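# Unwrap a straw and insert it into a lidded cup

## Task

Remove the straw from its paper sleeve and push it through the opening in the cup's lid until it reaches the bottom of the cup; leave the sleeve resting on the table. The cup is not fixed down and has to be standing upright at the end.

## Robot and tools

Robot: two UR-type arms, left_arm (base near y = +0.344 m) and right_arm (base near y = -0.370 m), each carrying a 16-motor four-finger hand (left hand on left_arm, right hand on right_arm, mirror images). Each hand has a wrist camera: cam_left_wrist and cam_right_wrist, both 672x504 fisheye images.

Scene frame: origin at table-top height, halfway between the arm bases; +x points out over the table, +z up, left_arm lies toward +y. Image left/right does not match arm names. Reported end_effector_position (m), end_effector_quat_wxyz and velocities are in this frame and may be off by a few cm.

Hand point axes (right hand): +z runs along straightened fingers toward the tips, +y leaves the palm face, +x crosses the palm away from the thumb (on the left hand +x points toward the thumb). A rigid mast behind the palm near the wrist can strike objects.

Row layout (used by execute_actions and move): exactly 48 numbers, each in [-1, 1], always covering both arms in this order: left_arm dx, dy, dz, rx, ry, rz; left hand's 16 motor goals; left current_limit; left speed; then the same 24 for right_arm. dx..rz are offsets, not poses: measured from that arm's Hand target at the start of the action (or move), along scene-frame axes; 1.0 = 0.6 m of travel or 180 degrees; rx, ry, rz form one rotation vector turning about the Hand target position. All six at 0 re-asks for the current Hand target. Orientation commands are clipped to 32 degrees from the measured orientation each step.

Hand numbers are absolute goals, not offsets: each maps linearly between its hinge's two stops. Order per hand: index_abd, index_mcp, index_pip, index_dip, middle_abd, middle_mcp, middle_pip, middle_dip, ring_abd, ring_mcp, ring_pip, ring_dip, thumb_cmc, thumb_axl, thumb_mcp, thumb_ipl. Straight values: _abd 0.00, _mcp 0.75, _pip 0.58, _dip 0.70, thumb_cmc 0.71, thumb_axl 0.68, thumb_mcp 0.23, thumb_ipl 0.17. Moving toward -1 curls fingers toward the palm and swings the thumb in front of the palm. current_limit maps -1..+1 to 0..550 mA (min 11 mA); speed gives (speed+1)/2 of 8.5 rad/s. Defaults: +0.4 and -0.6. A 0 is a real goal, so to leave a hand unchanged copy back its hand_goal, hand_current_limit and hand_speed.

Tools:
- execute_actions(actions, cameras): actions is a list of actions; each action is up to 15 rows, one per 1/30 s, short tables repeat their last row. Every row in an action counts from the same start pose. Empty list returns images and full state.
- move(target, speed, blend, stop_force, zero, blocking, cameras): straight-line path to one row or a list of up to 15 rows, all offsets counted from the same Hand targets. speed in m/s, 0.002 to 3.6 (default 0.25; turning up to twice that in rad/s). blend in m for corner rounding, 0 = stop at each. stop_force in N, 3 to 120, halts an arm when its wrist sensor feels that much push against travel; zero (default true) re-zeroes first. blocking=false returns after 0.5 s while it runs (not with stop_force). Max 10 s; no obstacle avoidance.
- wait(seconds 0 to 10), stop() to brake a running move.
- zoom_image(camera, region=[x0,y0,x1,y1] in pixels, at most 504 each way).
- zero_wrist_force(arm), read_manual(section), finished_scene(scene 1 or 2), irreversible.

Results: Hand target (last commanded pose; next offsets start here; the hand often rests slightly short, so resend the gap), joint positions and torques, wrist force/torque in the tool's own axes plus a peak line, hand_goal, hand_measured, hand_current_ma, hand_state (moving, goal, blocked, overload). A move adds a "move:" line: done, off_target, moving, held or fault, and limits such as paced or held. HAND FAULT, MOTOR HOT, OVER-TEMPERATURE FAULT lines signal trouble.

Avoid: net force near 150 N or joint torque at its limit (arm freezes 10 s); wrist torque limit 25.7 N m. Arms are stiff, so aim only slightly past a contact and approach slowly with stop_force. Finger motors held at 495 mA or more for 5 s shut down. Keep the hands from touching each other; the clearance check does not stop fingers. Route paths around an arm's own base. Do not drop, knock over or push objects off the table, do not release parts while moving, and keep the cup upright. Slow, smooth motion and little effort are preferred.

Each tool is called after ">>>" as a command line: name --argument value for each argument, lists and objects as JSON in quotes; but a table of rows of numbers goes row by row, as --pt "numbers of a row", without its own name.

## Session

>>> execute_actions --actions '[]'

Scene clock: 0.00 s.
left_arm: end_effector_position=(+0.3967, +0.4319, +0.2300) hand_goal=(+0.000, +0.754, +0.576, +0.696, +0.000, +0.754, +0.576, +0.696, +0.000, +0.754, +0.576, +0.696, +0.714, +0.678, +0.226, +0.168) hand_measured=(+0.000, +0.754, +0.576, +0.696, +0.000, +0.754, +0.576, +0.696, +0.000, +0.754, +0.576, +0.696, +0.714, +0.678, +0.226, +0.168) hand_current_ma=(+0, +0, +0, +0, +0, +0, +0, +0, +0, +0, +0, +0, +0, +0, +0, +0) hand_state=(goal, goal, goal, goal, goal, goal, goal, goal, goal, goal, goal, goal, goal, goal, goal, goal) hand_current_limit=0.40 hand_speed=-0.60 end_effector_quat_wxyz=(+0.000, -0.003, +1.000, +0.000) | right_arm: end_effector_position=(+0.3853, -0.4646, +0.2300) hand_goal=(+0.000, +0.754, +0.576, +0.696, +0.000, +0.754, +0.576, +0.696, +0.000, +0.754, +0.576, +0.696, +0.714, +0.678, +0.226, +0.168) hand_measured=(+0.000, +0.754, +0.576, +0.696, +0.000, +0.754, +0.576, +0.696, +0.000, +0.754, +0.576, +0.696, +0.714, +0.678, +0.226, +0.168) hand_current_ma=(+0, +0, +0, +0, +0, +0, +0, +0, +0, +0, +0, +0, +0, +0, +0, +0) hand_state=(goal, goal, goal, goal, goal, goal, goal, goal, goal, goal, goal, goal, goal, goal, goal, goal) hand_current_limit=0.40 hand_speed=-0.60 end_effector_quat_wxyz=(+0.000, +1.000, -0.012, +0.000)
Joint positions: left_arm=[3.458 -1.419 -2.042 -1.252 1.571 -1.255] | right_arm=[-0.316 -1.723 2.042 -1.89 -1.571 1.255]
Joint velocities: within noise
Joint torques (N m): no reading
Motor temperatures (°C): left_arm=[38 34 33 40 38 41] | right_arm=[32 37 34 41 36 38]
Wrist force (N): no reading
Wrist torque (N m): no reading
Wrist force, peak (N): no reading
Hand target: left_arm +0.3967, +0.4319, +0.2300; +0.000, -0.003, +1.000, +0.000 | right_arm +0.3853, -0.4646, +0.2300; +0.000, +1.000, -0.012, +0.000

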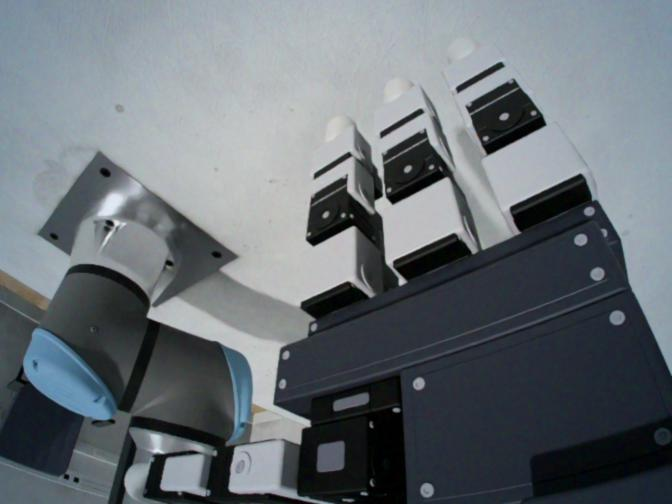

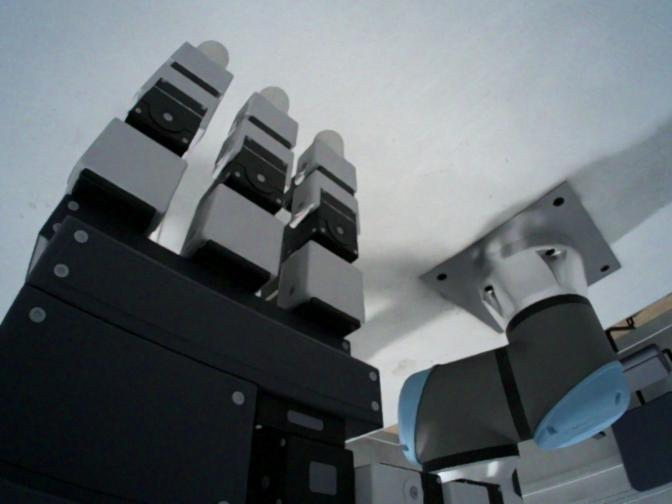

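>>> move --target '[0,0,0.25,0,0,0.42, 0,0.754,0.576,0.696,0,0.754,0.576,0.696,0,0.754,0.576,0.696,0.714,0.678,0.226,0.168,0.4,-0.6, 0,0,0.25,0,0,-0.42, 0,0.754,0.576,0.696,0,0.754,0.576,0.696,0,0.754,0.576,0.696,0.714,0.678,0.226,0.168,0.4,-0.6]' --speed 0.5 --cameras '["all"]'

Scene clock: 21.23 s.
left_arm: end_effector_position=(+0.3967, +0.4319, +0.3800) hand_goal=(+0.000, +0.754, +0.576, +0.696, +0.000, +0.754, +0.576, +0.696, +0.000, +0.754, +0.576, +0.696, +0.714, +0.678, +0.226, +0.168) hand_measured=(+0.000, +0.754, +0.576, +0.696, +0.000, +0.754, +0.576, +0.696, +0.000, +0.754, +0.576, +0.696, +0.714, +0.678, +0.224, +0.168) hand_current_ma=(+0, +0, +0, +0, +0, +0, +0, +0, +0, +0, +0, +0, +0, +0, +0, +0) hand_state=(goal, goal, goal, goal, goal, goal, goal, goal, goal, goal, goal, goal, goal, goal, goal, goal) hand_current_limit=0.40 hand_speed=-0.60 end_effector_quat_wxyz=(+0.000, -0.615, +0.788, +0.000) | right_arm: end_effector_position=(+0.3853, -0.4646, +0.3800) hand_goal=(+0.000, +0.754, +0.576, +0.696, +0.000, +0.754, +0.576, +0.696, +0.000, +0.754, +0.576, +0.696, +0.714, +0.678, +0.226, +0.168) hand_measured=(+0.000, +0.754, +0.576, +0.696, +0.000, +0.754, +0.576, +0.696, +0.000, +0.754, +0.576, +0.696, +0.714, +0.678, +0.224, +0.168) hand_current_ma=(+0, -5, +4, +0, +0, -5, +4, +0, +0, -5, +4, +0, +1, -4, -17, -2) hand_state=(goal, goal, goal, goal, goal, goal, goal, goal, goal, goal, goal, goal, goal, goal, goal, goal) hand_current_limit=0.40 hand_speed=-0.60 end_effector_quat_wxyz=(+0.000, +0.783, -0.622, +0.000)
Joint positions: left_arm=[3.582 -1.553 -1.532 -1.627 1.571 -2.449] | right_arm=[-0.441 -1.589 1.532 -1.514 -1.571 2.449]
Joint torques (N m): left_arm=[8.24 13.23 30.41 0.52 1.42 -2.63] | right_arm=[-10.23 -14.8 -30.68 0.23 -1.5 1.75]
Wrist force (N): left_arm=[-0.3 -0.1 -0.1] | right_arm=[0.0 0.2 0.1]
Wrist torque (N m): left_arm=[0.01 0.03 0.02] | right_arm=[0.02 0.00 -0.04]
Wrist force, peak (N): left_arm=[-0.5 0.1 -0.6] | right_arm=[0.1 0.7 0.2]
Hand target: left_arm +0.3967, +0.4319, +0.3800; +0.000, -0.616, +0.788, +0.000 | right_arm +0.3853, -0.4646, +0.3800; +0.000, +0.783, -0.622, +0.000
Off the commanded pose: left_arm 0.000 m, 0 deg | right_arm 0.000 m, 0 deg.
move: done
camera_calibration:
cam_left_wrist: T_world_to_cam=[[0.788839, 0.614102, -0.0247432, -0.595692], [0.429745, -0.522349, 0.736526, -0.271925], [0.439378, -0.591634, -0.675956, 0.468773], [0, 0, 0, 1]] pos_world=[0.380795, 0.501117, 0.50241]
cam_right_wrist: T_world_to_cam=[[-0.826994, 0.562206, -0.00232612, 0.617056], [0.385197, 0.569622, 0.726054, -0.203628], [0.409516, 0.599546, -0.687634, 0.509615], [0, 0, 0, 1]] pos_world=[0.380043, -0.536459, 0.499709]

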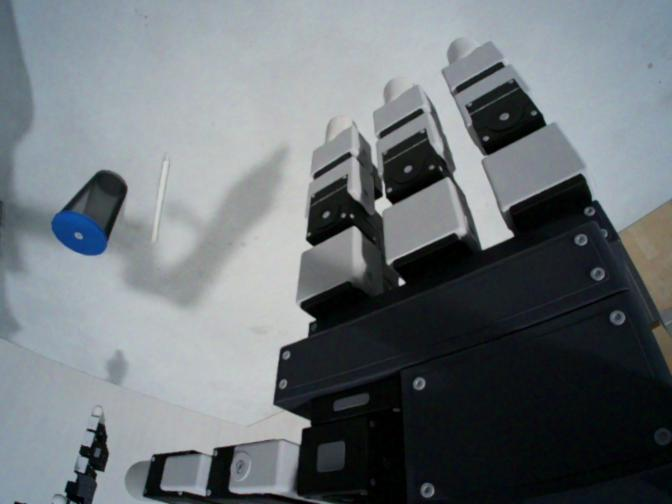

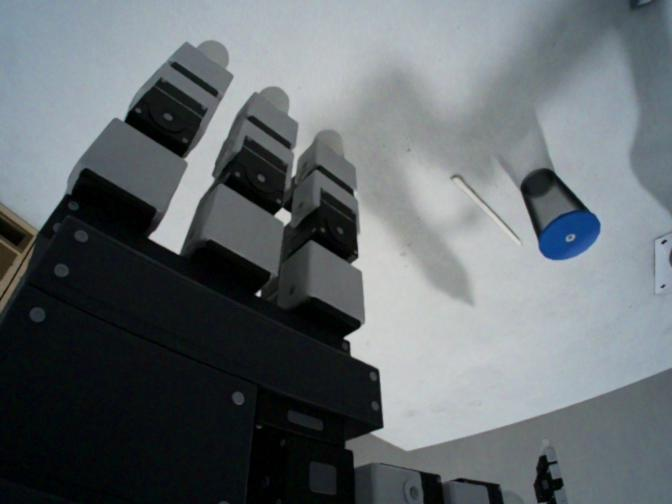

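>>> zoom_image --camera "cam_left_wrist" --region '[20, 130, 260, 310]'

>>> zoom_image --camera "cam_right_wrist" --region '[400, 130, 640, 310]'

Scaled by 2.100 from the camera's 672x504 image, which has a finer 960x720 frame.

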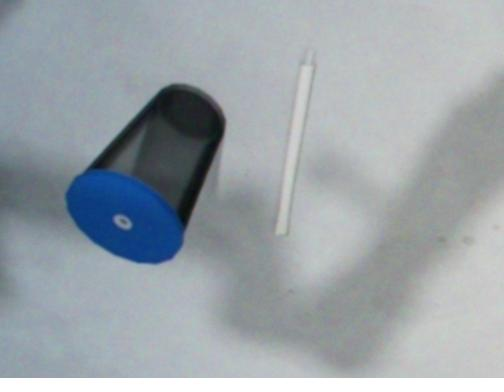

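Scaled by 2.100 from the camera's 672x504 image, which has a finer 960x720 frame.

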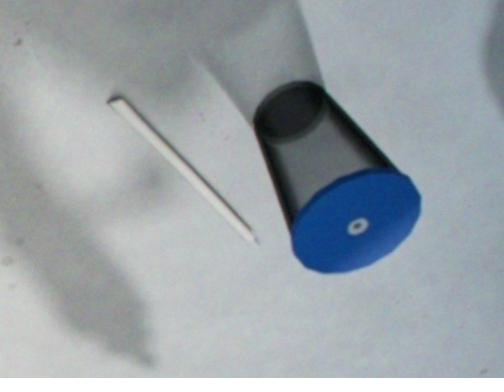

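>>> move --target '[-0.0757,-0.4858,-0.2833,0,0,-0.3428, 0.1,0.754,0.576,0.696,-0.1,0.754,0.576,0.696,-0.1,0.342,0.576,0.696,0.714,0.678,0.226,0.168,0.4,-0.6, 0.0792,0.4725,-0.2833,0,0,0.5061, 0.1,0.754,0.576,0.696,-0.1,0.754,0.576,0.696,-0.1,0.342,0.576,0.696,0.714,0.678,0.226,0.168,0.4,-0.6]' --speed 0.4 --cameras '["all"]'

Scene clock: 201.50 s.
left_arm: end_effector_position=(+0.3512, +0.1406, +0.2100) hand_goal=(+0.100, +0.754, +0.576, +0.696, -0.100, +0.754, +0.576, +0.696, -0.100, +0.342, +0.576, +0.696, +0.714, +0.678, +0.226, +0.168) hand_measured=(+0.096, +0.754, +0.576, +0.696, -0.096, +0.754, +0.576, +0.696, -0.096, +0.352, +0.576, +0.696, +0.714, +0.678, +0.224, +0.168) hand_current_ma=(+0, +0, +0, +0, +0, +0, +0, +0, +0, +2, +0, +0, +0, +0, +0, +0) hand_state=(goal, goal, goal, goal, goal, goal, goal, goal, goal, goal, goal, goal, goal, goal, goal, goal) hand_current_limit=0.40 hand_speed=-0.60 end_effector_quat_wxyz=(+0.000, -0.125, +0.992, +0.000) | right_arm: end_effector_position=(+0.4328, -0.1812, +0.2101) hand_goal=(+0.100, +0.754, +0.576, +0.696, -0.100, +0.754, +0.576, +0.696, -0.100, +0.342, +0.576, +0.696, +0.714, +0.678, +0.226, +0.168) hand_measured=(+0.096, +0.754, +0.576, +0.696, -0.096, +0.754, +0.576, +0.696, -0.096, +0.350, +0.576, +0.696, +0.714, +0.678, +0.224, +0.168) hand_current_ma=(-18, -5, +4, +0, +15, -5, +4, +0, +17, +44, +4, +0, +1, -4, -17, -2) hand_state=(goal, goal, goal, goal, goal, goal, goal, goal, goal, goal, goal, goal, goal, goal, goal, goal) hand_current_limit=0.40 hand_speed=-0.60 end_effector_quat_wxyz=(+0.000, +0.992, +0.123, +0.000)
Joint positions: left_arm=[2.802 -1.594 -1.934 -1.185 1.571 -2.153] | right_arm=[0.318 -1.454 1.832 -1.949 -1.571 1.619]
Joint torques (N m): left_arm=[-9.69 13.42 26.24 4.91 1.32 2.18] | right_arm=[7.22 -18.56 -13.58 -5.85 -1.62 -1.75]
Wrist force (N): left_arm=[-0.4 0.2 0.0] | right_arm=[0.4 0.3 0.0]
Wrist torque (N m): left_arm=[0.07 0.06 -0.11] | right_arm=[0.07 -0.05 0.08]
Wrist force, peak (N): left_arm=[-1.0 0.1 -0.5] | right_arm=[0.8 0.8 -0.4]
Hand target: left_arm +0.3513, +0.1404, +0.2100; +0.000, -0.124, +0.992, +0.000 | right_arm +0.4329, -0.1811, +0.2100; +0.000, +0.992, +0.123, +0.000
Off the commanded pose: left_arm 0.000 m, 0 deg | right_arm 0.000 m, 0 deg.
move: done
camera_calibration:
cam_left_wrist: T_world_to_cam=[[0.914993, -0.402701, -0.024886, -0.286423], [-0.255599, -0.626272, 0.736513, -0.0240597], [-0.31218, -0.667544, -0.675965, 0.476087], [0, 0, 0, 1]] pos_world=[0.40455, 0.187398, 0.332411]
cam_right_wrist: T_world_to_cam=[[-0.547223, -0.836984, -0.00224029, 0.121948], [-0.57643, 0.374929, 0.726056, 0.120869], [-0.606857, 0.398606, -0.687632, 0.607001], [0, 0, 0, 1]] pos_world=[0.504768, -0.185203, 0.329909]

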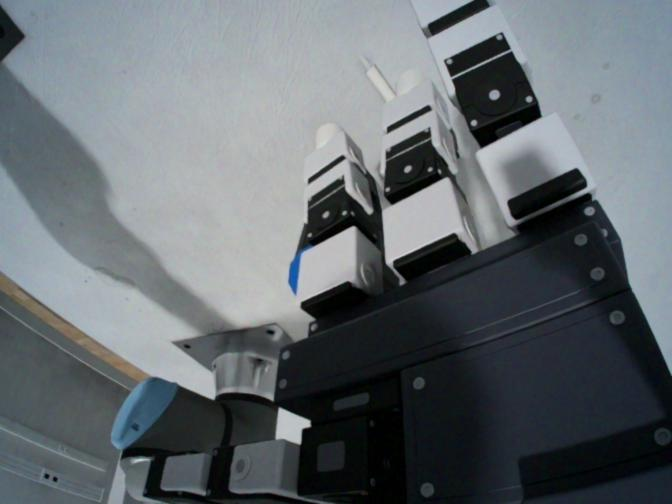

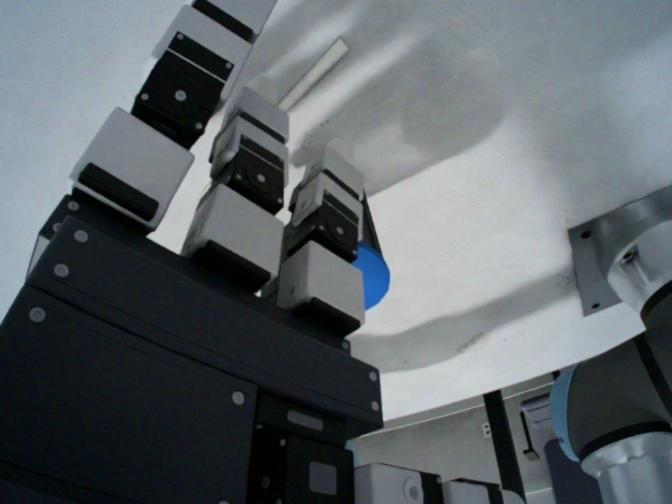

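>>> zoom_image --camera "cam_left_wrist" --region '[290, 30, 450, 150]'

>>> zoom_image --camera "cam_right_wrist" --region '[220, 20, 400, 160]'

Scaled by 3.150 from the camera's 672x504 image, which has a finer 960x720 frame.

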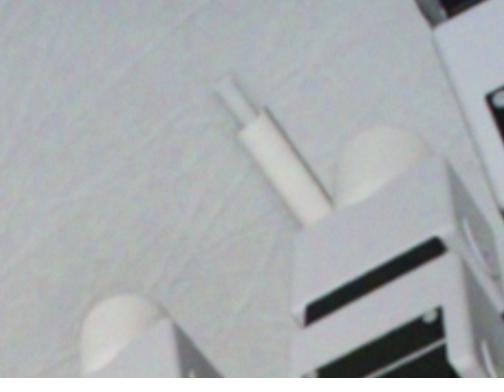

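Scaled by 2.800 from the camera's 672x504 image, which has a finer 960x720 frame.

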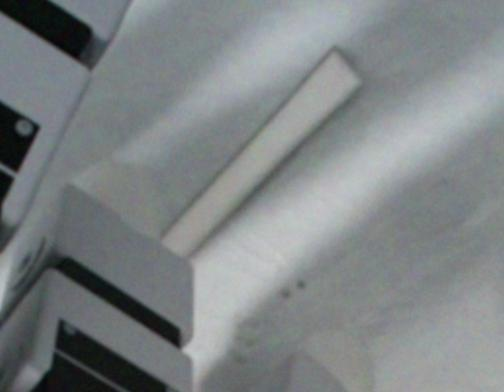

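>>> move --target '[0.0012,-0.0003,-0.1133,0,0,0, 0.1,0.754,0.576,0.696,-0.1,0.754,0.576,0.696,-0.1,0.342,0.576,0.696,0.714,0.678,0.226,0.168,0.4,-0.6, -0.0098,0.0037,-0.1133,0,0,0, 0.1,0.754,0.576,0.696,-0.1,0.754,0.576,0.696,-0.1,0.342,0.576,0.696,0.714,0.678,0.226,0.168,0.4,-0.6]' --speed 0.05 --stop_force 6 --cameras '["all"]'

>>> zoom_image --camera "cam_left_wrist" --region '[290, 30, 450, 150]'

>>> zoom_image --camera "cam_right_wrist" --region '[220, 20, 400, 160]'

Scene clock: 286.03 s.
left_arm: end_effector_position=(+0.3520, +0.1403, +0.1420) hand_goal=(+0.100, +0.754, +0.576, +0.696, -0.100, +0.754, +0.576, +0.696, -0.100, +0.342, +0.576, +0.696, +0.714, +0.678, +0.226, +0.168) hand_measured=(+0.096, +0.754, +0.576, +0.696, -0.096, +0.754, +0.576, +0.696, -0.096, +0.352, +0.576, +0.696, +0.714, +0.678, +0.224, +0.168) hand_current_ma=(+0, +0, +0, +0, +0, +0, +0, +0, +0, +2, +0, +0, +0, +0, +0, +0) hand_state=(goal, goal, goal, goal, goal, goal, goal, goal, goal, goal, goal, goal, goal, goal, goal, goal) hand_current_limit=0.40 hand_speed=-0.60 end_effector_quat_wxyz=(+0.000, -0.124, +0.992, +0.000) | right_arm: end_effector_position=(+0.4270, -0.1788, +0.1420) hand_goal=(+0.100, +0.754, +0.576, +0.696, -0.100, +0.754, +0.576, +0.696, -0.100, +0.342, +0.576, +0.696, +0.714, +0.678, +0.226, +0.168) hand_measured=(+0.096, +0.754, +0.576, +0.696, -0.096, +0.754, +0.576, +0.696, -0.096, +0.350, +0.576, +0.696, +0.714, +0.678, +0.224, +0.168) hand_current_ma=(-18, -5, +4, +0, +15, -5, +4, +0, +17, +44, +4, +0, +1, -4, -17, -2) hand_state=(goal, goal, goal, goal, goal, goal, goal, goal, goal, goal, goal, goal, goal, goal, goal, goal) hand_current_limit=0.40 hand_speed=-0.60 end_effector_quat_wxyz=(+0.000, +0.992, +0.123, +0.000)
Joint positions: left_arm=[2.802 -1.676 -2.041 -0.995 1.571 -2.153] | right_arm=[0.326 -1.386 1.947 -2.132 -1.571 1.626]
Joint torques (N m): left_arm=[3.74 14.69 9.77 4.72 1.3 0.64] | right_arm=[7.75 -18.8 -11.33 -5.55 -1.52 1.66]
Wrist force (N): left_arm=[-0.4 -0.1 0.0] | right_arm=[0.2 0.2 0.0]
Wrist torque (N m): left_arm=[0.04 0.05 -0.09] | right_arm=[0.05 -0.02 -0.04]
Wrist force, peak (N): left_arm=[-0.6 -0.2 0.1] | right_arm=[0.1 0.7 0.2]
Hand target: left_arm +0.3520, +0.1402, +0.1420; +0.000, -0.124, +0.992, +0.000 | right_arm +0.4270, -0.1788, +0.1420; +0.000, +0.992, +0.123, +0.000
Off the commanded pose: left_arm 0.000 m, 0 deg | right_arm 0.000 m, 0 deg.
move: done
camera_calibration:
cam_left_wrist: T_world_to_cam=[[0.914844, -0.403045, -0.0248, -0.288864], [-0.255915, -0.6262, 0.736465, 0.0260937], [-0.312358, -0.667404, -0.676021, 0.4303], [0, 0, 0, 1]] pos_world=[0.405351, 0.187098, 0.264511]
cam_right_wrist: T_world_to_cam=[[-0.546698, -0.837327, -0.00224774, 0.120307], [-0.576691, 0.374578, 0.726029, 0.166141], [-0.607082, 0.398215, -0.68766, 0.555742], [0, 0, 0, 1]] pos_world=[0.498965, -0.182801, 0.261809]

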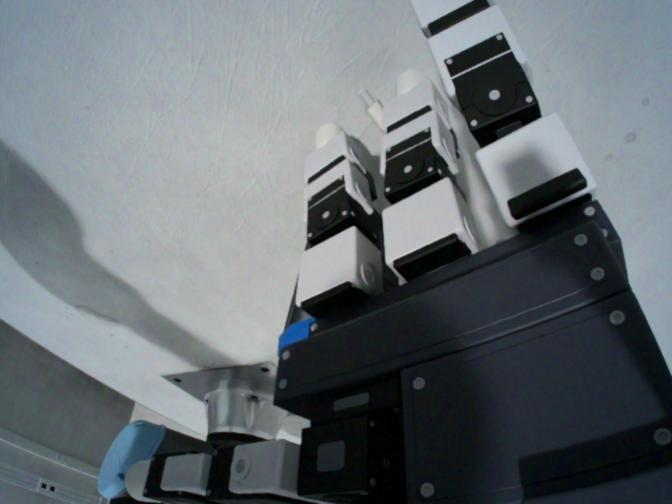

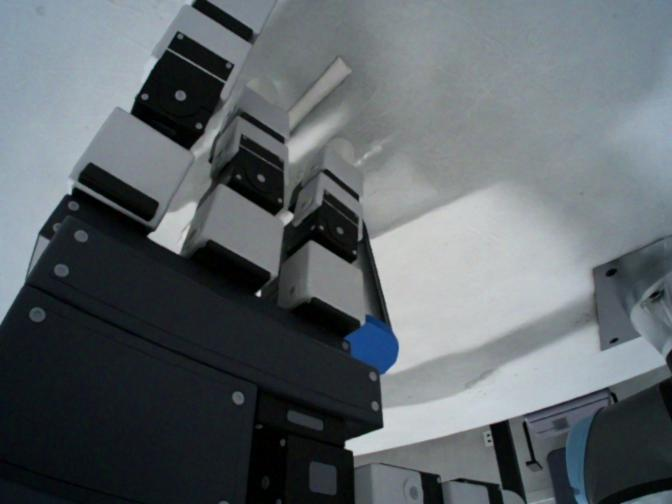

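Scaled by 3.150 from the camera's 672x504 image, which has a finer 960x720 frame.

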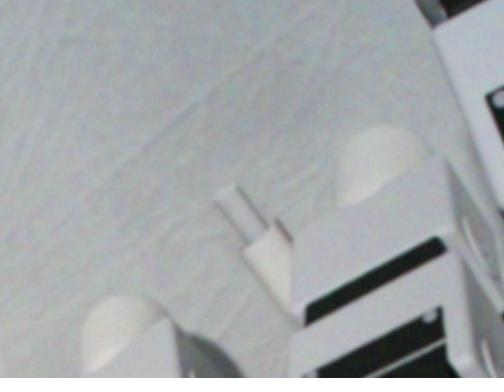

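Scaled by 2.800 from the camera's 672x504 image, which has a finer 960x720 frame.

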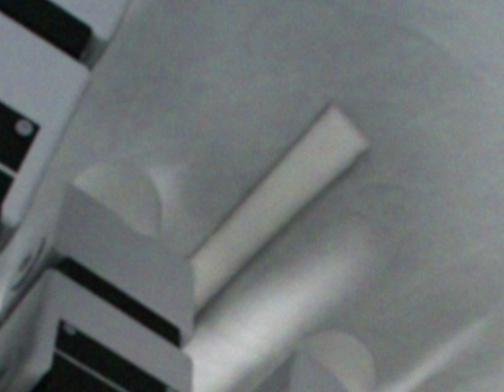

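>>> move --target '[-0.002,-0.004,-0.0267,0,0,0, 0.1,0.754,0.576,0.696,-0.1,0.754,0.576,0.696,-0.1,0.342,0.576,0.696,0.714,0.678,0.226,0.168,0.4,-0.6, 0,0,-0.0267,0,0,0, 0.1,0.754,0.576,0.696,-0.1,0.754,0.576,0.696,-0.1,0.342,0.576,0.696,0.714,0.678,0.226,0.168,0.4,-0.6]' --speed 0.03 --stop_force 5 --cameras '["all"]'

>>> zoom_image --camera "cam_left_wrist" --region '[290, 30, 450, 150]'

>>> zoom_image --camera "cam_right_wrist" --region '[220, 20, 400, 160]'

Scene clock: 304.77 s.
left_arm: end_effector_position=(+0.3508, +0.1378, +0.1260) hand_goal=(+0.100, +0.754, +0.576, +0.696, -0.100, +0.754, +0.576, +0.696, -0.100, +0.342, +0.576, +0.696, +0.714, +0.678, +0.226, +0.168) hand_measured=(+0.096, +0.754, +0.576, +0.696, -0.096, +0.754, +0.576, +0.696, -0.096, +0.352, +0.576, +0.696, +0.714, +0.678, +0.224, +0.168) hand_current_ma=(+0, +0, +0, +0, +0, +0, +0, +0, +0, +2, +0, +0, +0, +0, +0, +0) hand_state=(goal, goal, goal, goal, goal, goal, goal, goal, goal, goal, goal, goal, goal, goal, goal, goal) hand_current_limit=0.40 hand_speed=-0.60 end_effector_quat_wxyz=(+0.000, -0.124, +0.992, +0.000) | right_arm: end_effector_position=(+0.4270, -0.1788, +0.1260) hand_goal=(+0.100, +0.754, +0.576, +0.696, -0.100, +0.754, +0.576, +0.696, -0.100, +0.342, +0.576, +0.696, +0.714, +0.678, +0.226, +0.168) hand_measured=(+0.096, +0.754, +0.576, +0.696, -0.096, +0.754, +0.576, +0.696, -0.096, +0.350, +0.576, +0.696, +0.714, +0.678, +0.224, +0.168) hand_current_ma=(-18, -5, +4, +0, +15, -5, +4, +0, +17, +44, +4, +0, +1, -4, -17, -2) hand_state=(goal, goal, goal, goal, goal, goal, goal, goal, goal, goal, goal, goal, goal, goal, goal, goal) hand_current_limit=0.40 hand_speed=-0.60 end_effector_quat_wxyz=(+0.000, +0.992, +0.123, +0.000)
Joint positions: left_arm=[2.796 -1.701 -2.062 -0.95 1.571 -2.158] | right_arm=[0.326 -1.364 1.968 -2.175 -1.571 1.626]
Joint torques (N m): left_arm=[-8.19 15.47 10.72 4.73 0 -2.59] | right_arm=[6.5 -20.2 -11.27 -5.52 -0.48 1.32]
Wrist force (N): left_arm=[-0.1 0.0 0.1] | right_arm=[0.2 0.5 0.0]
Wrist torque (N m): left_arm=[0.05 0.01 0.02] | right_arm=[0.09 -0.04 -0.02]
Wrist force, peak (N): left_arm=[-0.6 -0.2 0.2] | right_arm=[0.7 0.3 0.1]
Hand target: left_arm +0.3508, +0.1378, +0.1260; +0.000, -0.124, +0.992, +0.000 | right_arm +0.4270, -0.1788, +0.1260; +0.000, +0.992, +0.123, +0.000
Off the commanded pose: left_arm 0.000 m, 0 deg | right_arm 0.000 m, 0 deg.
move: done
camera_calibration:
cam_left_wrist: T_world_to_cam=[[0.914844, -0.403045, -0.0248, -0.289133], [-0.255915, -0.6262, 0.736465, 0.0361408], [-0.312358, -0.667404, -0.676021, 0.417439], [0, 0, 0, 1]] pos_world=[0.404151, 0.184698, 0.248411]
cam_right_wrist: T_world_to_cam=[[-0.546698, -0.837327, -0.00224774, 0.120271], [-0.576691, 0.374578, 0.726029, 0.177758], [-0.607082, 0.398215, -0.68766, 0.544739], [0, 0, 0, 1]] pos_world=[0.498965, -0.182801, 0.245809]

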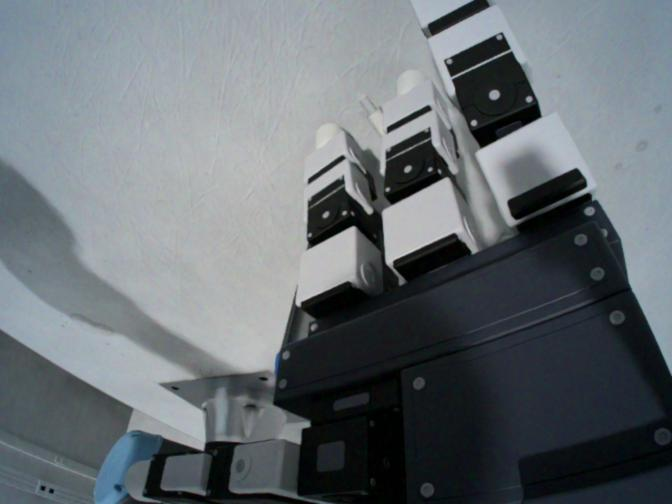

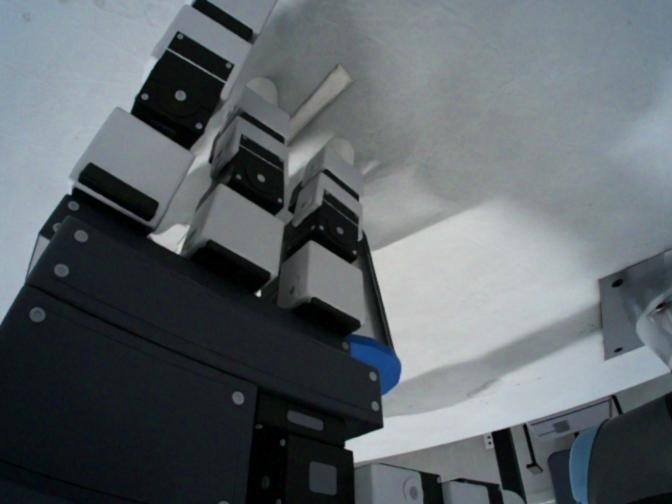

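Scaled by 3.150 from the camera's 672x504 image, which has a finer 960x720 frame.

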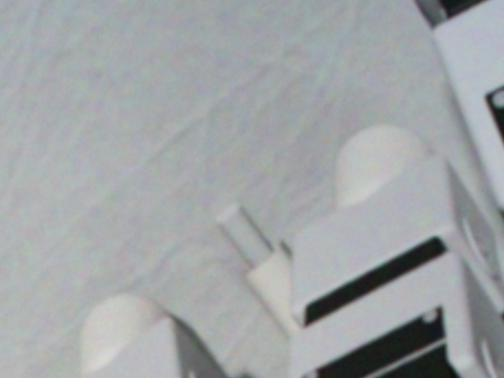

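Scaled by 2.800 from the camera's 672x504 image, which has a finer 960x720 frame.

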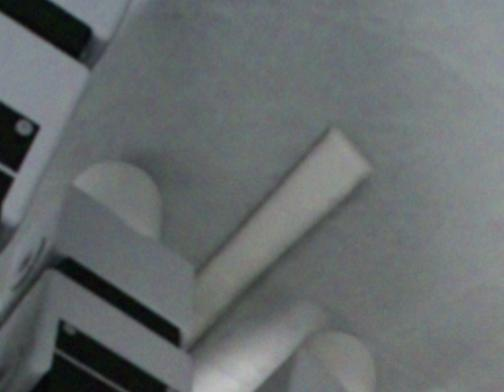

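>>> move --target '[0,0,-0.0333,0,0,0, 0.1,0.754,0.576,0.696,-0.1,0.754,0.576,0.696,-0.1,0.342,0.576,0.696,0.714,0.678,0.226,0.168,0.4,-0.6, 0,0,-0.0333,0,0,0, 0.1,0.754,0.576,0.696,-0.1,0.754,0.576,0.696,-0.1,0.342,0.576,0.696,0.714,0.678,0.226,0.168,0.4,-0.6]' --speed 0.012 --stop_force 4 --cameras '["all"]'

>>> zoom_image --camera "cam_left_wrist" --region '[290, 30, 450, 150]'

>>> zoom_image --camera "cam_right_wrist" --region '[220, 20, 400, 160]'

Scene clock: 316.03 s.
left_arm: end_effector_position=(+0.3508, +0.1378, +0.1219) hand_goal=(+0.100, +0.754, +0.576, +0.696, -0.100, +0.754, +0.576, +0.696, -0.100, +0.342, +0.576, +0.696, +0.714, +0.678, +0.226, +0.168) hand_measured=(+0.098, +0.752, +0.576, +0.696, -0.096, +0.752, +0.576, +0.696, -0.096, +0.352, +0.576, +0.696, +0.714, +0.678, +0.224, +0.168) hand_current_ma=(+0, +0, +0, +0, +0, +0, +0, +0, +0, +2, +0, +0, +0, +0, +0, +0) hand_state=(goal, goal, goal, goal, goal, goal, goal, goal, goal, goal, goal, goal, goal, goal, goal, goal) hand_current_limit=0.40 hand_speed=-0.60 end_effector_quat_wxyz=(+0.000, -0.124, +0.992, +0.000) | right_arm: end_effector_position=(+0.4270, -0.1789, +0.1217) hand_goal=(+0.100, +0.754, +0.576, +0.696, -0.100, +0.754, +0.576, +0.696, -0.100, +0.342, +0.576, +0.696, +0.714, +0.678, +0.226, +0.168) hand_measured=(+0.096, +0.754, +0.576, +0.696, -0.096, +0.754, +0.576, +0.696, -0.096, +0.350, +0.576, +0.696, +0.714, +0.678, +0.224, +0.168) hand_current_ma=(-13, -5, +4, +0, +15, -5, +4, +0, +17, +44, +4, +0, +1, -4, -17, -2) hand_state=(goal, goal, goal, goal, goal, goal, goal, goal, goal, goal, goal, goal, goal, goal, goal, goal) hand_current_limit=0.40 hand_speed=-0.60 end_effector_quat_wxyz=(+0.000, +0.992, +0.123, +0.000)
Joint positions: left_arm=[2.796 -1.708 -2.067 -0.938 1.571 -2.158] | right_arm=[0.326 -1.357 1.973 -2.187 -1.571 1.626]
Joint torques (N m): left_arm=[-9.08 31.98 24.79 0.14 -0.14 -2.56] | right_arm=[5.36 -31.99 -25.05 0.67 -0.35 1.39]
Wrist force (N): left_arm=[0.0 -0.3 -5.2] | right_arm=[0.1 0.4 -3.5]
Wrist torque (N m): left_arm=[0.43 -0.04 0.04] | right_arm=[0.35 0.02 -0.04]
Wrist force, peak (N): left_arm=[0.3 -0.1 -15.3] | right_arm=[-0.5 0.1 -13.4]
Hand target: left_arm +0.3508, +0.1378, +0.1219; +0.000, -0.124, +0.992, +0.000 (not the last commanded pose) | right_arm +0.4270, -0.1789, +0.1217; +0.000, +0.992, +0.123, +0.000 (not the last commanded pose)
Off the commanded pose: left_arm 0.016 m, 0 deg | right_arm 0.016 m, 0 deg.
move: contact (left_arm, right_arm)
camera_calibration:
cam_left_wrist: T_world_to_cam=[[0.914844, -0.403045, -0.0248, -0.289235], [-0.255915, -0.6262, 0.736465, 0.0391603], [-0.312358, -0.667404, -0.676021, 0.414668], [0, 0, 0, 1]] pos_world=[0.404151, 0.184698, 0.244311]
cam_right_wrist: T_world_to_cam=[[-0.546698, -0.837327, -0.00224774, 0.120262], [-0.576691, 0.374578, 0.726029, 0.18088], [-0.607082, 0.398215, -0.68766, 0.541782], [0, 0, 0, 1]] pos_world=[0.498965, -0.182801, 0.241509]

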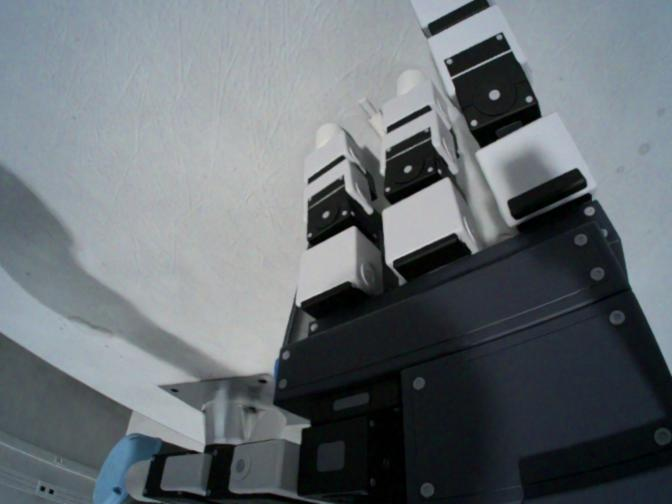

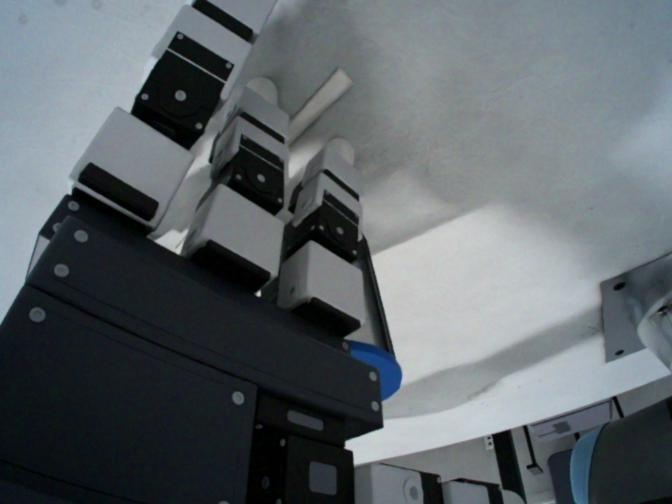

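Scaled by 3.150 from the camera's 672x504 image, which has a finer 960x720 frame.

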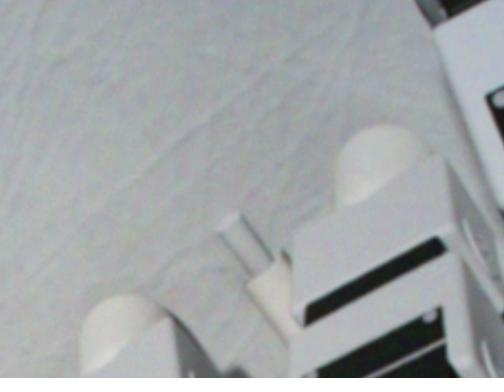

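Scaled by 2.800 from the camera's 672x504 image, which has a finer 960x720 frame.

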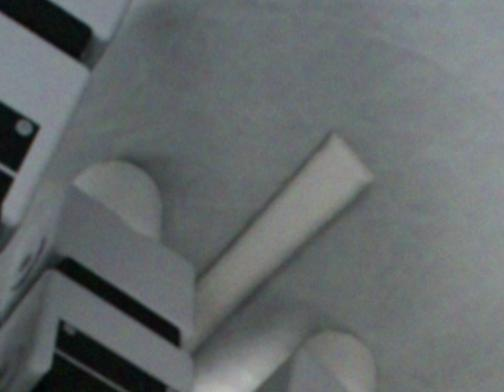

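>>> move --target '[0,0,0.05,0,0,0, -0.3,0.754,0.576,0.696,0.3,0.754,0.576,0.696,-0.1,0.342,0.576,0.696,0.714,0.678,0.226,0.168,0.0,-0.9, 0,0,0.0013,0,0,0, -0.3,0.754,0.576,0.696,0.3,0.754,0.576,0.696,-0.1,0.342,0.576,0.696,0.714,0.678,0.226,0.168,0.4,-0.9]' --speed 0.1 --cameras '["all"]'

>>> zoom_image --camera "cam_left_wrist" --region '[280, 30, 480, 200]'

>>> zoom_image --camera "cam_right_wrist" --region '[200, 20, 400, 190]'

Scene clock: 435.90 s.
left_arm: end_effector_position=(+0.3508, +0.1378, +0.1518) hand_goal=(-0.300, +0.754, +0.576, +0.696, +0.300, +0.754, +0.576, +0.696, -0.100, +0.342, +0.576, +0.696, +0.714, +0.678, +0.226, +0.168) hand_measured=(-0.106, +0.752, +0.576, +0.696, +0.098, +0.752, +0.576, +0.696, -0.096, +0.352, +0.576, +0.696, +0.714, +0.678, +0.224, +0.168) hand_current_ma=(+275, +0, +0, +0, -275, +0, +0, +0, +0, +2, +0, +0, +0, +0, +0, +0) hand_state=(blocked, goal, goal, goal, blocked, goal, goal, goal, goal, goal, goal, goal, goal, goal, goal, goal) hand_current_limit=0.00 hand_speed=-0.90 end_effector_quat_wxyz=(+0.000, -0.124, +0.992, +0.000) | right_arm: end_effector_position=(+0.4270, -0.1789, +0.1225) hand_goal=(-0.300, +0.754, +0.576, +0.696, +0.300, +0.754, +0.576, +0.696, -0.100, +0.342, +0.576, +0.696, +0.714, +0.678, +0.226, +0.168) hand_measured=(-0.108, +0.754, +0.576, +0.696, +0.088, +0.754, +0.576, +0.696, -0.096, +0.350, +0.576, +0.696, +0.714, +0.678, +0.224, +0.168) hand_current_ma=(+385, -5, +4, +0, -385, -5, +4, +0, +17, +44, +4, +0, +1, -4, -17, -2) hand_state=(blocked, goal, goal, goal, blocked, goal, goal, goal, goal, goal, goal, goal, goal, goal, goal, goal) hand_current_limit=0.40 hand_speed=-0.90 end_effector_quat_wxyz=(+0.000, +0.992, +0.123, +0.000)
Joint positions: left_arm=[2.796 -1.664 -2.026 -1.023 1.571 -2.159] | right_arm=[0.326 -1.358 1.972 -2.185 -1.571 1.626]
Joint torques (N m): left_arm=[-1.42 33.6 28.32 0.86 0.3 -0.92] | right_arm=[5.9 -33.94 -26.37 0.41 -0.46 1.43]
Wrist force (N): left_arm=[0.0 0.0 -0.2] | right_arm=[0.3 0.4 0.1]
Wrist torque (N m): left_arm=[0.06 0.00 0.03] | right_arm=[0.08 -0.04 -0.02]
Wrist force, peak (N): left_arm=[-0.2 -0.4 -5.6] | right_arm=[0.0 0.4 -3.8]
Hand target: left_arm +0.3508, +0.1378, +0.1519; +0.000, -0.124, +0.992, +0.000 | right_arm +0.4270, -0.1789, +0.1225; +0.000, +0.992, +0.123, +0.000
Off the commanded pose: left_arm 0.000 m, 0 deg | right_arm 0.000 m, 0 deg.
move: done
camera_calibration:
cam_left_wrist: T_world_to_cam=[[0.914854, -0.40302, -0.02483, -0.288494], [-0.255878, -0.626217, 0.736464, 0.0171284], [-0.312359, -0.667404, -0.676021, 0.434881], [0, 0, 0, 1]] pos_world=[0.404151, 0.184698, 0.274211]
cam_right_wrist: T_world_to_cam=[[-0.546698, -0.837327, -0.00224774, 0.120263], [-0.576691, 0.374578, 0.726029, 0.180299], [-0.607082, 0.398215, -0.68766, 0.542332], [0, 0, 0, 1]] pos_world=[0.498965, -0.182801, 0.242309]

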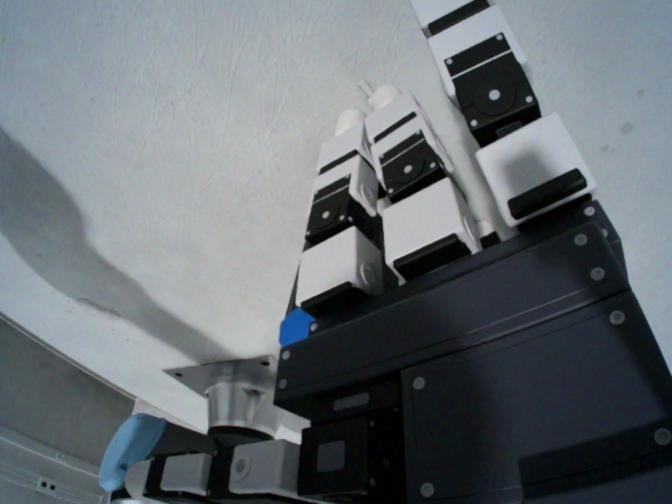

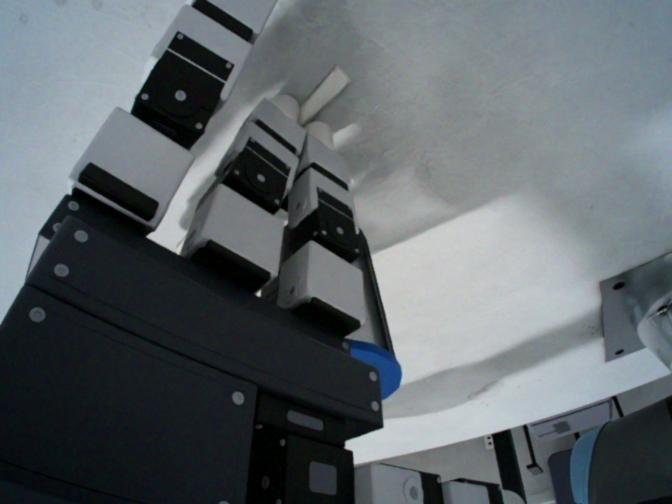

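Scaled by 2.520 from the camera's 672x504 image, which has a finer 960x720 frame.

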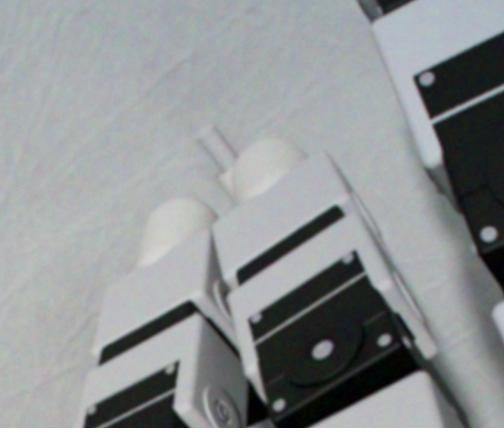

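Scaled by 2.520 from the camera's 672x504 image, which has a finer 960x720 frame.

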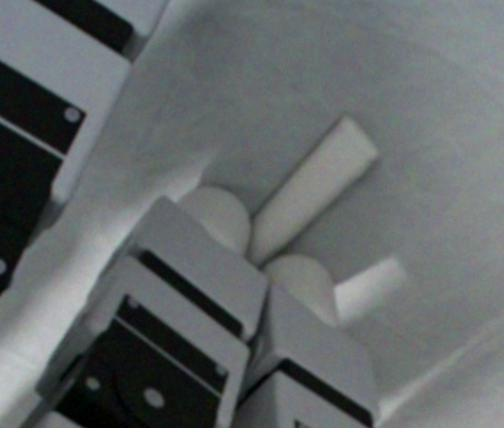

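>>> move --target '[0,0,0.05,0,0,0, 0.1,0.754,0.576,0.696,-0.1,0.754,0.576,0.696,-0.1,0.342,0.576,0.696,0.714,0.678,0.226,0.168,0.4,-0.9, 0,0,0.0333,0,0,0, -0.3,0.754,0.576,0.696,0.3,0.754,0.576,0.696,-0.1,0.342,0.576,0.696,0.714,0.678,0.226,0.168,0.4,-0.9]' --speed 0.05 --cameras '["all"]'

>>> zoom_image --camera "cam_left_wrist" --region '[280, 30, 480, 200]'

>>> zoom_image --camera "cam_right_wrist" --region '[200, 20, 400, 190]'

Scene clock: 503.83 s.
left_arm: end_effector_position=(+0.3508, +0.1378, +0.1818) hand_goal=(+0.100, +0.754, +0.576, +0.696, -0.100, +0.754, +0.576, +0.696, -0.100, +0.342, +0.576, +0.696, +0.714, +0.678, +0.226, +0.168) hand_measured=(+0.096, +0.752, +0.576, +0.696, -0.096, +0.752, +0.576, +0.696, -0.096, +0.352, +0.576, +0.696, +0.714, +0.678, +0.224, +0.168) hand_current_ma=(+0, +0, +0, +0, +0, +0, +0, +0, +0, +2, +0, +0, +0, +0, +0, +0) hand_state=(goal, goal, goal, goal, goal, goal, goal, goal, goal, goal, goal, goal, goal, goal, goal, goal) hand_current_limit=0.40 hand_speed=-0.90 end_effector_quat_wxyz=(+0.000, -0.124, +0.992, +0.000) | right_arm: end_effector_position=(+0.4270, -0.1788, +0.1424) hand_goal=(-0.300, +0.754, +0.576, +0.696, +0.300, +0.754, +0.576, +0.696, -0.100, +0.342, +0.576, +0.696, +0.714, +0.678, +0.226, +0.168) hand_measured=(-0.108, +0.754, +0.576, +0.696, +0.088, +0.754, +0.576, +0.696, -0.096, +0.350, +0.576, +0.696, +0.714, +0.678, +0.224, +0.168) hand_current_ma=(+385, -5, +4, +0, -385, -5, +4, +0, +17, +44, +4, +0, +1, -4, -17, -2) hand_state=(blocked, goal, goal, goal, blocked, goal, goal, goal, goal, goal, goal, goal, goal, goal, goal, goal) hand_current_limit=0.40 hand_speed=-0.90 end_effector_quat_wxyz=(+0.000, +0.992, +0.123, +0.000)
Joint positions: left_arm=[2.796 -1.626 -1.979 -1.107 1.571 -2.158] | right_arm=[0.326 -1.386 1.946 -2.131 -1.571 1.626]
Joint torques (N m): left_arm=[1.22 33.08 26.89 0.56 0.83 0.83] | right_arm=[6.7 -32.98 -26.77 0.05 -1.43 1.57]
Wrist force (N): left_arm=[-0.2 0.0 0.2] | right_arm=[0.0 0.2 -0.2]
Wrist torque (N m): left_arm=[0.03 0.02 0.02] | right_arm=[0.07 0.01 -0.06]
Wrist force, peak (N): left_arm=[-0.1 -0.3 -0.5] | right_arm=[0.3 0.8 0.1]
Hand target: left_arm +0.3508, +0.1378, +0.1819; +0.000, -0.124, +0.992, +0.000 | right_arm +0.4270, -0.1789, +0.1425; +0.000, +0.992, +0.123, +0.000
Off the commanded pose: left_arm 0.000 m, 0 deg | right_arm 0.000 m, 0 deg.
move: done
camera_calibration:
cam_left_wrist: T_world_to_cam=[[0.914844, -0.403045, -0.0248, -0.287749], [-0.255915, -0.6262, 0.736465, -0.00495391], [-0.312358, -0.667404, -0.676021, 0.455161], [0, 0, 0, 1]] pos_world=[0.404151, 0.184698, 0.304211]
cam_right_wrist: T_world_to_cam=[[-0.546698, -0.837327, -0.00224774, 0.120308], [-0.576691, 0.374578, 0.726029, 0.165923], [-0.607082, 0.398215, -0.68766, 0.555948], [0, 0, 0, 1]] pos_world=[0.498965, -0.182801, 0.262109]

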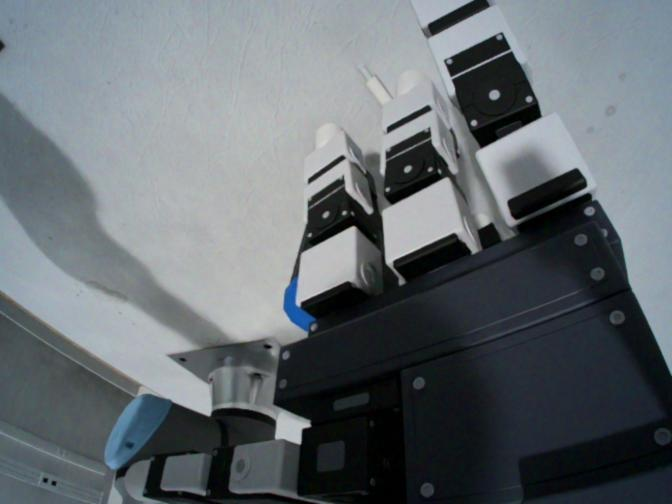

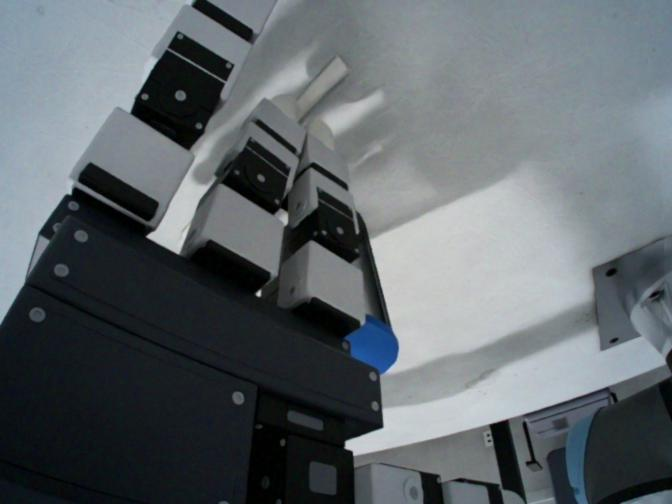

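Scaled by 2.520 from the camera's 672x504 image, which has a finer 960x720 frame.

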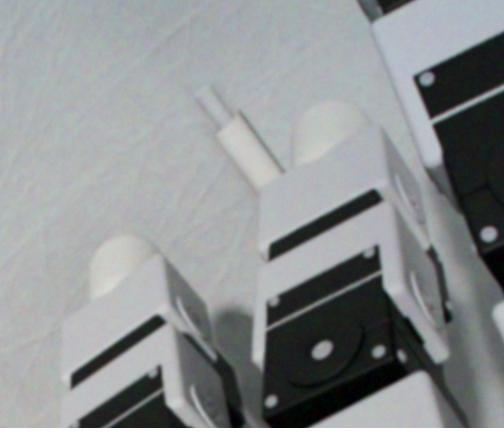

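Scaled by 2.520 from the camera's 672x504 image, which has a finer 960x720 frame.

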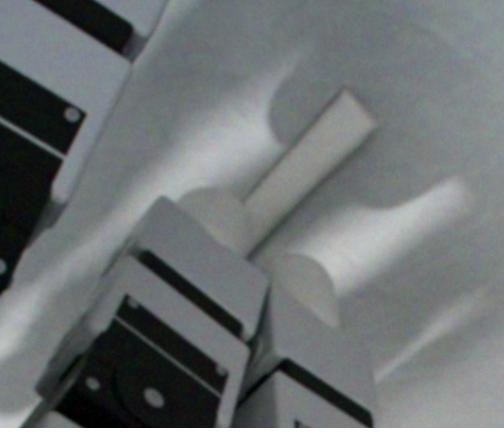

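>>> move --pt "0 0 0 0 0 0 0 0.754 0.576 0.696 0 0.754 0.576 0.696 -0.1 0.342 0.576 0.696 0.714 0.678 0.226 0.168 0.4 -0.6 0 0 0 0 0 0 0 0.754 0.576 0.696 0 0.754 0.576 0.696 -0.1 0.342 0.576 0.696 0.714 0.678 0.226 0.168 0.4 -0.6" --pt "0.0067 -0.0175 -0.0963 0 0 0 0 0.754 0.576 0.696 0 0.754 0.576 0.696 -0.1 0.342 0.576 0.696 0.714 0.678 0.226 0.168 0.4 -0.6 0 0 -0.0305 0 0 0 0 0.754 0.576 0.696 0 0.754 0.576 0.696 -0.1 0.342 0.576 0.696 0.714 0.678 0.226 0.168 0.4 -0.6" --pt "0.1617 -0.0175 -0.0963 0 0 0 0 0.754 0.576 0.696 0 0.754 0.576 0.696 -0.1 0.342 0.576 0.696 0.714 0.678 0.226 0.168 0.4 -0.6 0.0717 0 -0.0305 0 0 0 0 0.754 0.576 0.696 0 0.754 0.576 0.696 -0.1 0.342 0.576 0.696 0.714 0.678 0.226 0.168 0.4 -0.6" --pt "0.1450 -0.0175 0.05 0 0 0 0 0.754 0.576 0.696 0 0.754 0.576 0.696 -0.1 0.342 0.576 0.696 0.714 0.678 0.226 0.168 0.4 -0.6 0.055 -0.0333 0.0667 0 0 0 0 0.754 0.576 0.696 0 0.754 0.576 0.696 -0.1 0.342 0.576 0.696 0.714 0.678 0.226 0.168 0.4 -0.6" --speed '[0.1,0.08,0.06,0.15]' --cameras '["all"]'

Scene clock: 634.20 s.
left_arm: end_effector_position=(+0.4378, +0.1273, +0.2117) hand_goal=(+0.000, +0.754, +0.576, +0.696, +0.000, +0.754, +0.576, +0.696, -0.100, +0.342, +0.576, +0.696, +0.714, +0.678, +0.226, +0.168) hand_measured=(+0.002, +0.752, +0.576, +0.696, -0.004, +0.752, +0.576, +0.696, -0.096, +0.352, +0.576, +0.696, +0.714, +0.678, +0.224, +0.168) hand_current_ma=(+0, +0, +0, +0, +0, +0, +0, +0, +0, +2, +0, +0, +0, +0, +0, +0) hand_state=(goal, goal, goal, goal, goal, goal, goal, goal, goal, goal, goal, goal, goal, goal, goal, goal) hand_current_limit=0.40 hand_speed=-0.60 end_effector_quat_wxyz=(+0.000, -0.124, +0.992, +0.000) | right_arm: end_effector_position=(+0.4600, -0.1988, +0.1824) hand_goal=(+0.000, +0.754, +0.576, +0.696, +0.000, +0.754, +0.576, +0.696, -0.100, +0.342, +0.576, +0.696, +0.714, +0.678, +0.226, +0.168) hand_measured=(-0.002, +0.754, +0.576, +0.696, +0.002, +0.754, +0.576, +0.696, -0.096, +0.350, +0.576, +0.696, +0.714, +0.678, +0.224, +0.168) hand_current_ma=(-12, -5, +4, +0, +12, -5, +4, +0, +17, +44, +4, +0, +1, -4, -18, -2) hand_state=(goal, goal, goal, goal, goal, goal, goal, goal, goal, goal, goal, goal, goal, goal, goal, goal) hand_current_limit=0.40 hand_speed=-0.60 end_effector_quat_wxyz=(+0.000, +0.992, +0.123, +0.000)
Joint positions: left_arm=[2.83 -1.779 -1.719 -1.214 1.571 -2.124] | right_arm=[0.272 -1.393 1.837 -2.016 -1.571 1.572]
Joint torques (N m): left_arm=[-8.62 40.07 29.13 0.66 -1.26 -2.57] | right_arm=[-9.87 -34.07 -28.08 0.22 1.39 -1.64]
Wrist force (N): left_arm=[-0.1 -0.1 -0.1] | right_arm=[0.2 0.2 0.1]
Wrist torque (N m): left_arm=[0.04 0.01 0.02] | right_arm=[0.04 -0.02 0.05]
Wrist force, peak (N): left_arm=[-0.2 -0.2 1.0] | right_arm=[0.0 0.3 1.0]
Hand target: left_arm +0.4378, +0.1273, +0.2119; +0.000, -0.124, +0.992, +0.000 | right_arm +0.4600, -0.1988, +0.1825; +0.000, +0.992, +0.123, +0.000
Off the commanded pose: left_arm 0.000 m, 0 deg | right_arm 0.000 m, 0 deg.
move: done
camera_calibration:
cam_left_wrist: T_world_to_cam=[[0.914821, -0.403102, -0.0247323, -0.370832], [-0.255999, -0.626163, 0.736468, -0.011251], [-0.312358, -0.667405, -0.67602, 0.495541], [0, 0, 0, 1]] pos_world=[0.491151, 0.174198, 0.334111]
cam_right_wrist: T_world_to_cam=[[-0.546698, -0.837327, -0.00224688, 0.121776], [-0.576734, 0.374607, 0.72598, 0.163338], [-0.607041, 0.398188, -0.687712, 0.61147], [0, 0, 0, 1]] pos_world=[0.531965, -0.202701, 0.302209]

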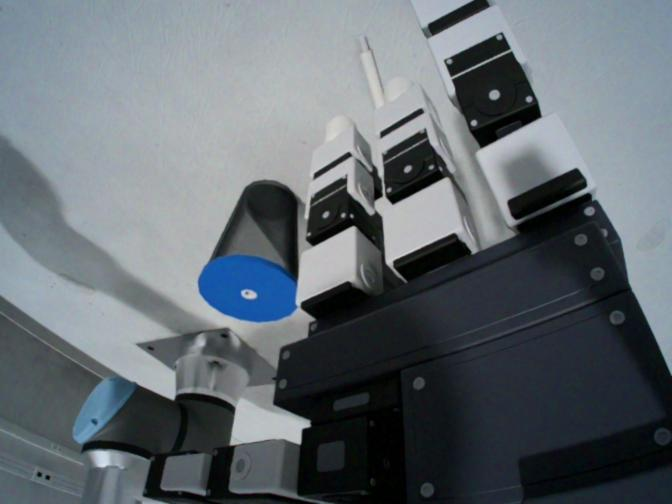

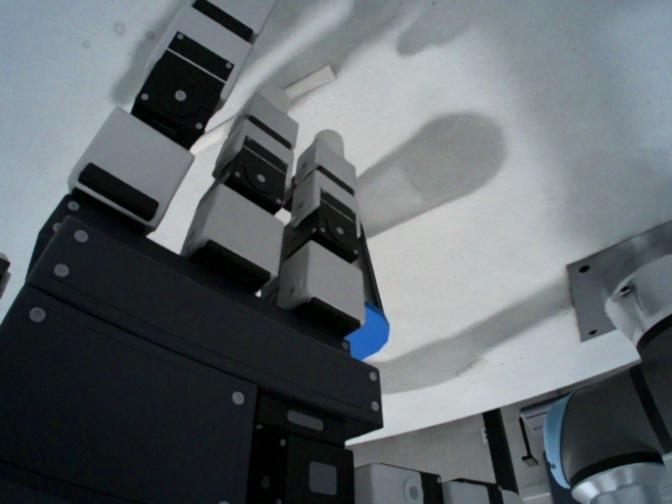

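>>> zoom_image --camera "cam_left_wrist" --region '[300, 20, 460, 140]'

>>> zoom_image --camera "cam_right_wrist" --region '[180, 40, 360, 180]'

Scaled by 3.150 from the camera's 672x504 image, which has a finer 960x720 frame.

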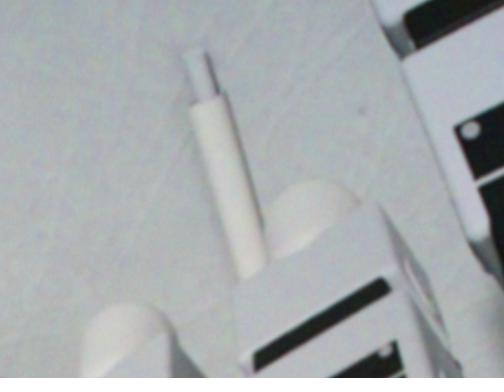

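Scaled by 2.800 from the camera's 672x504 image, which has a finer 960x720 frame.

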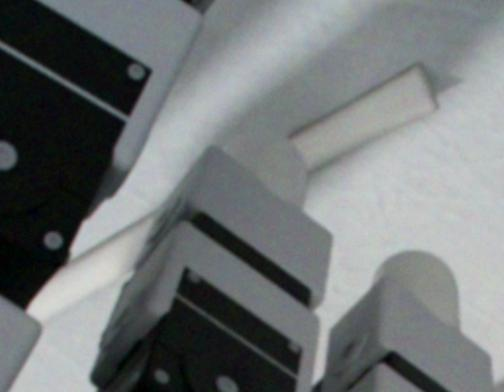

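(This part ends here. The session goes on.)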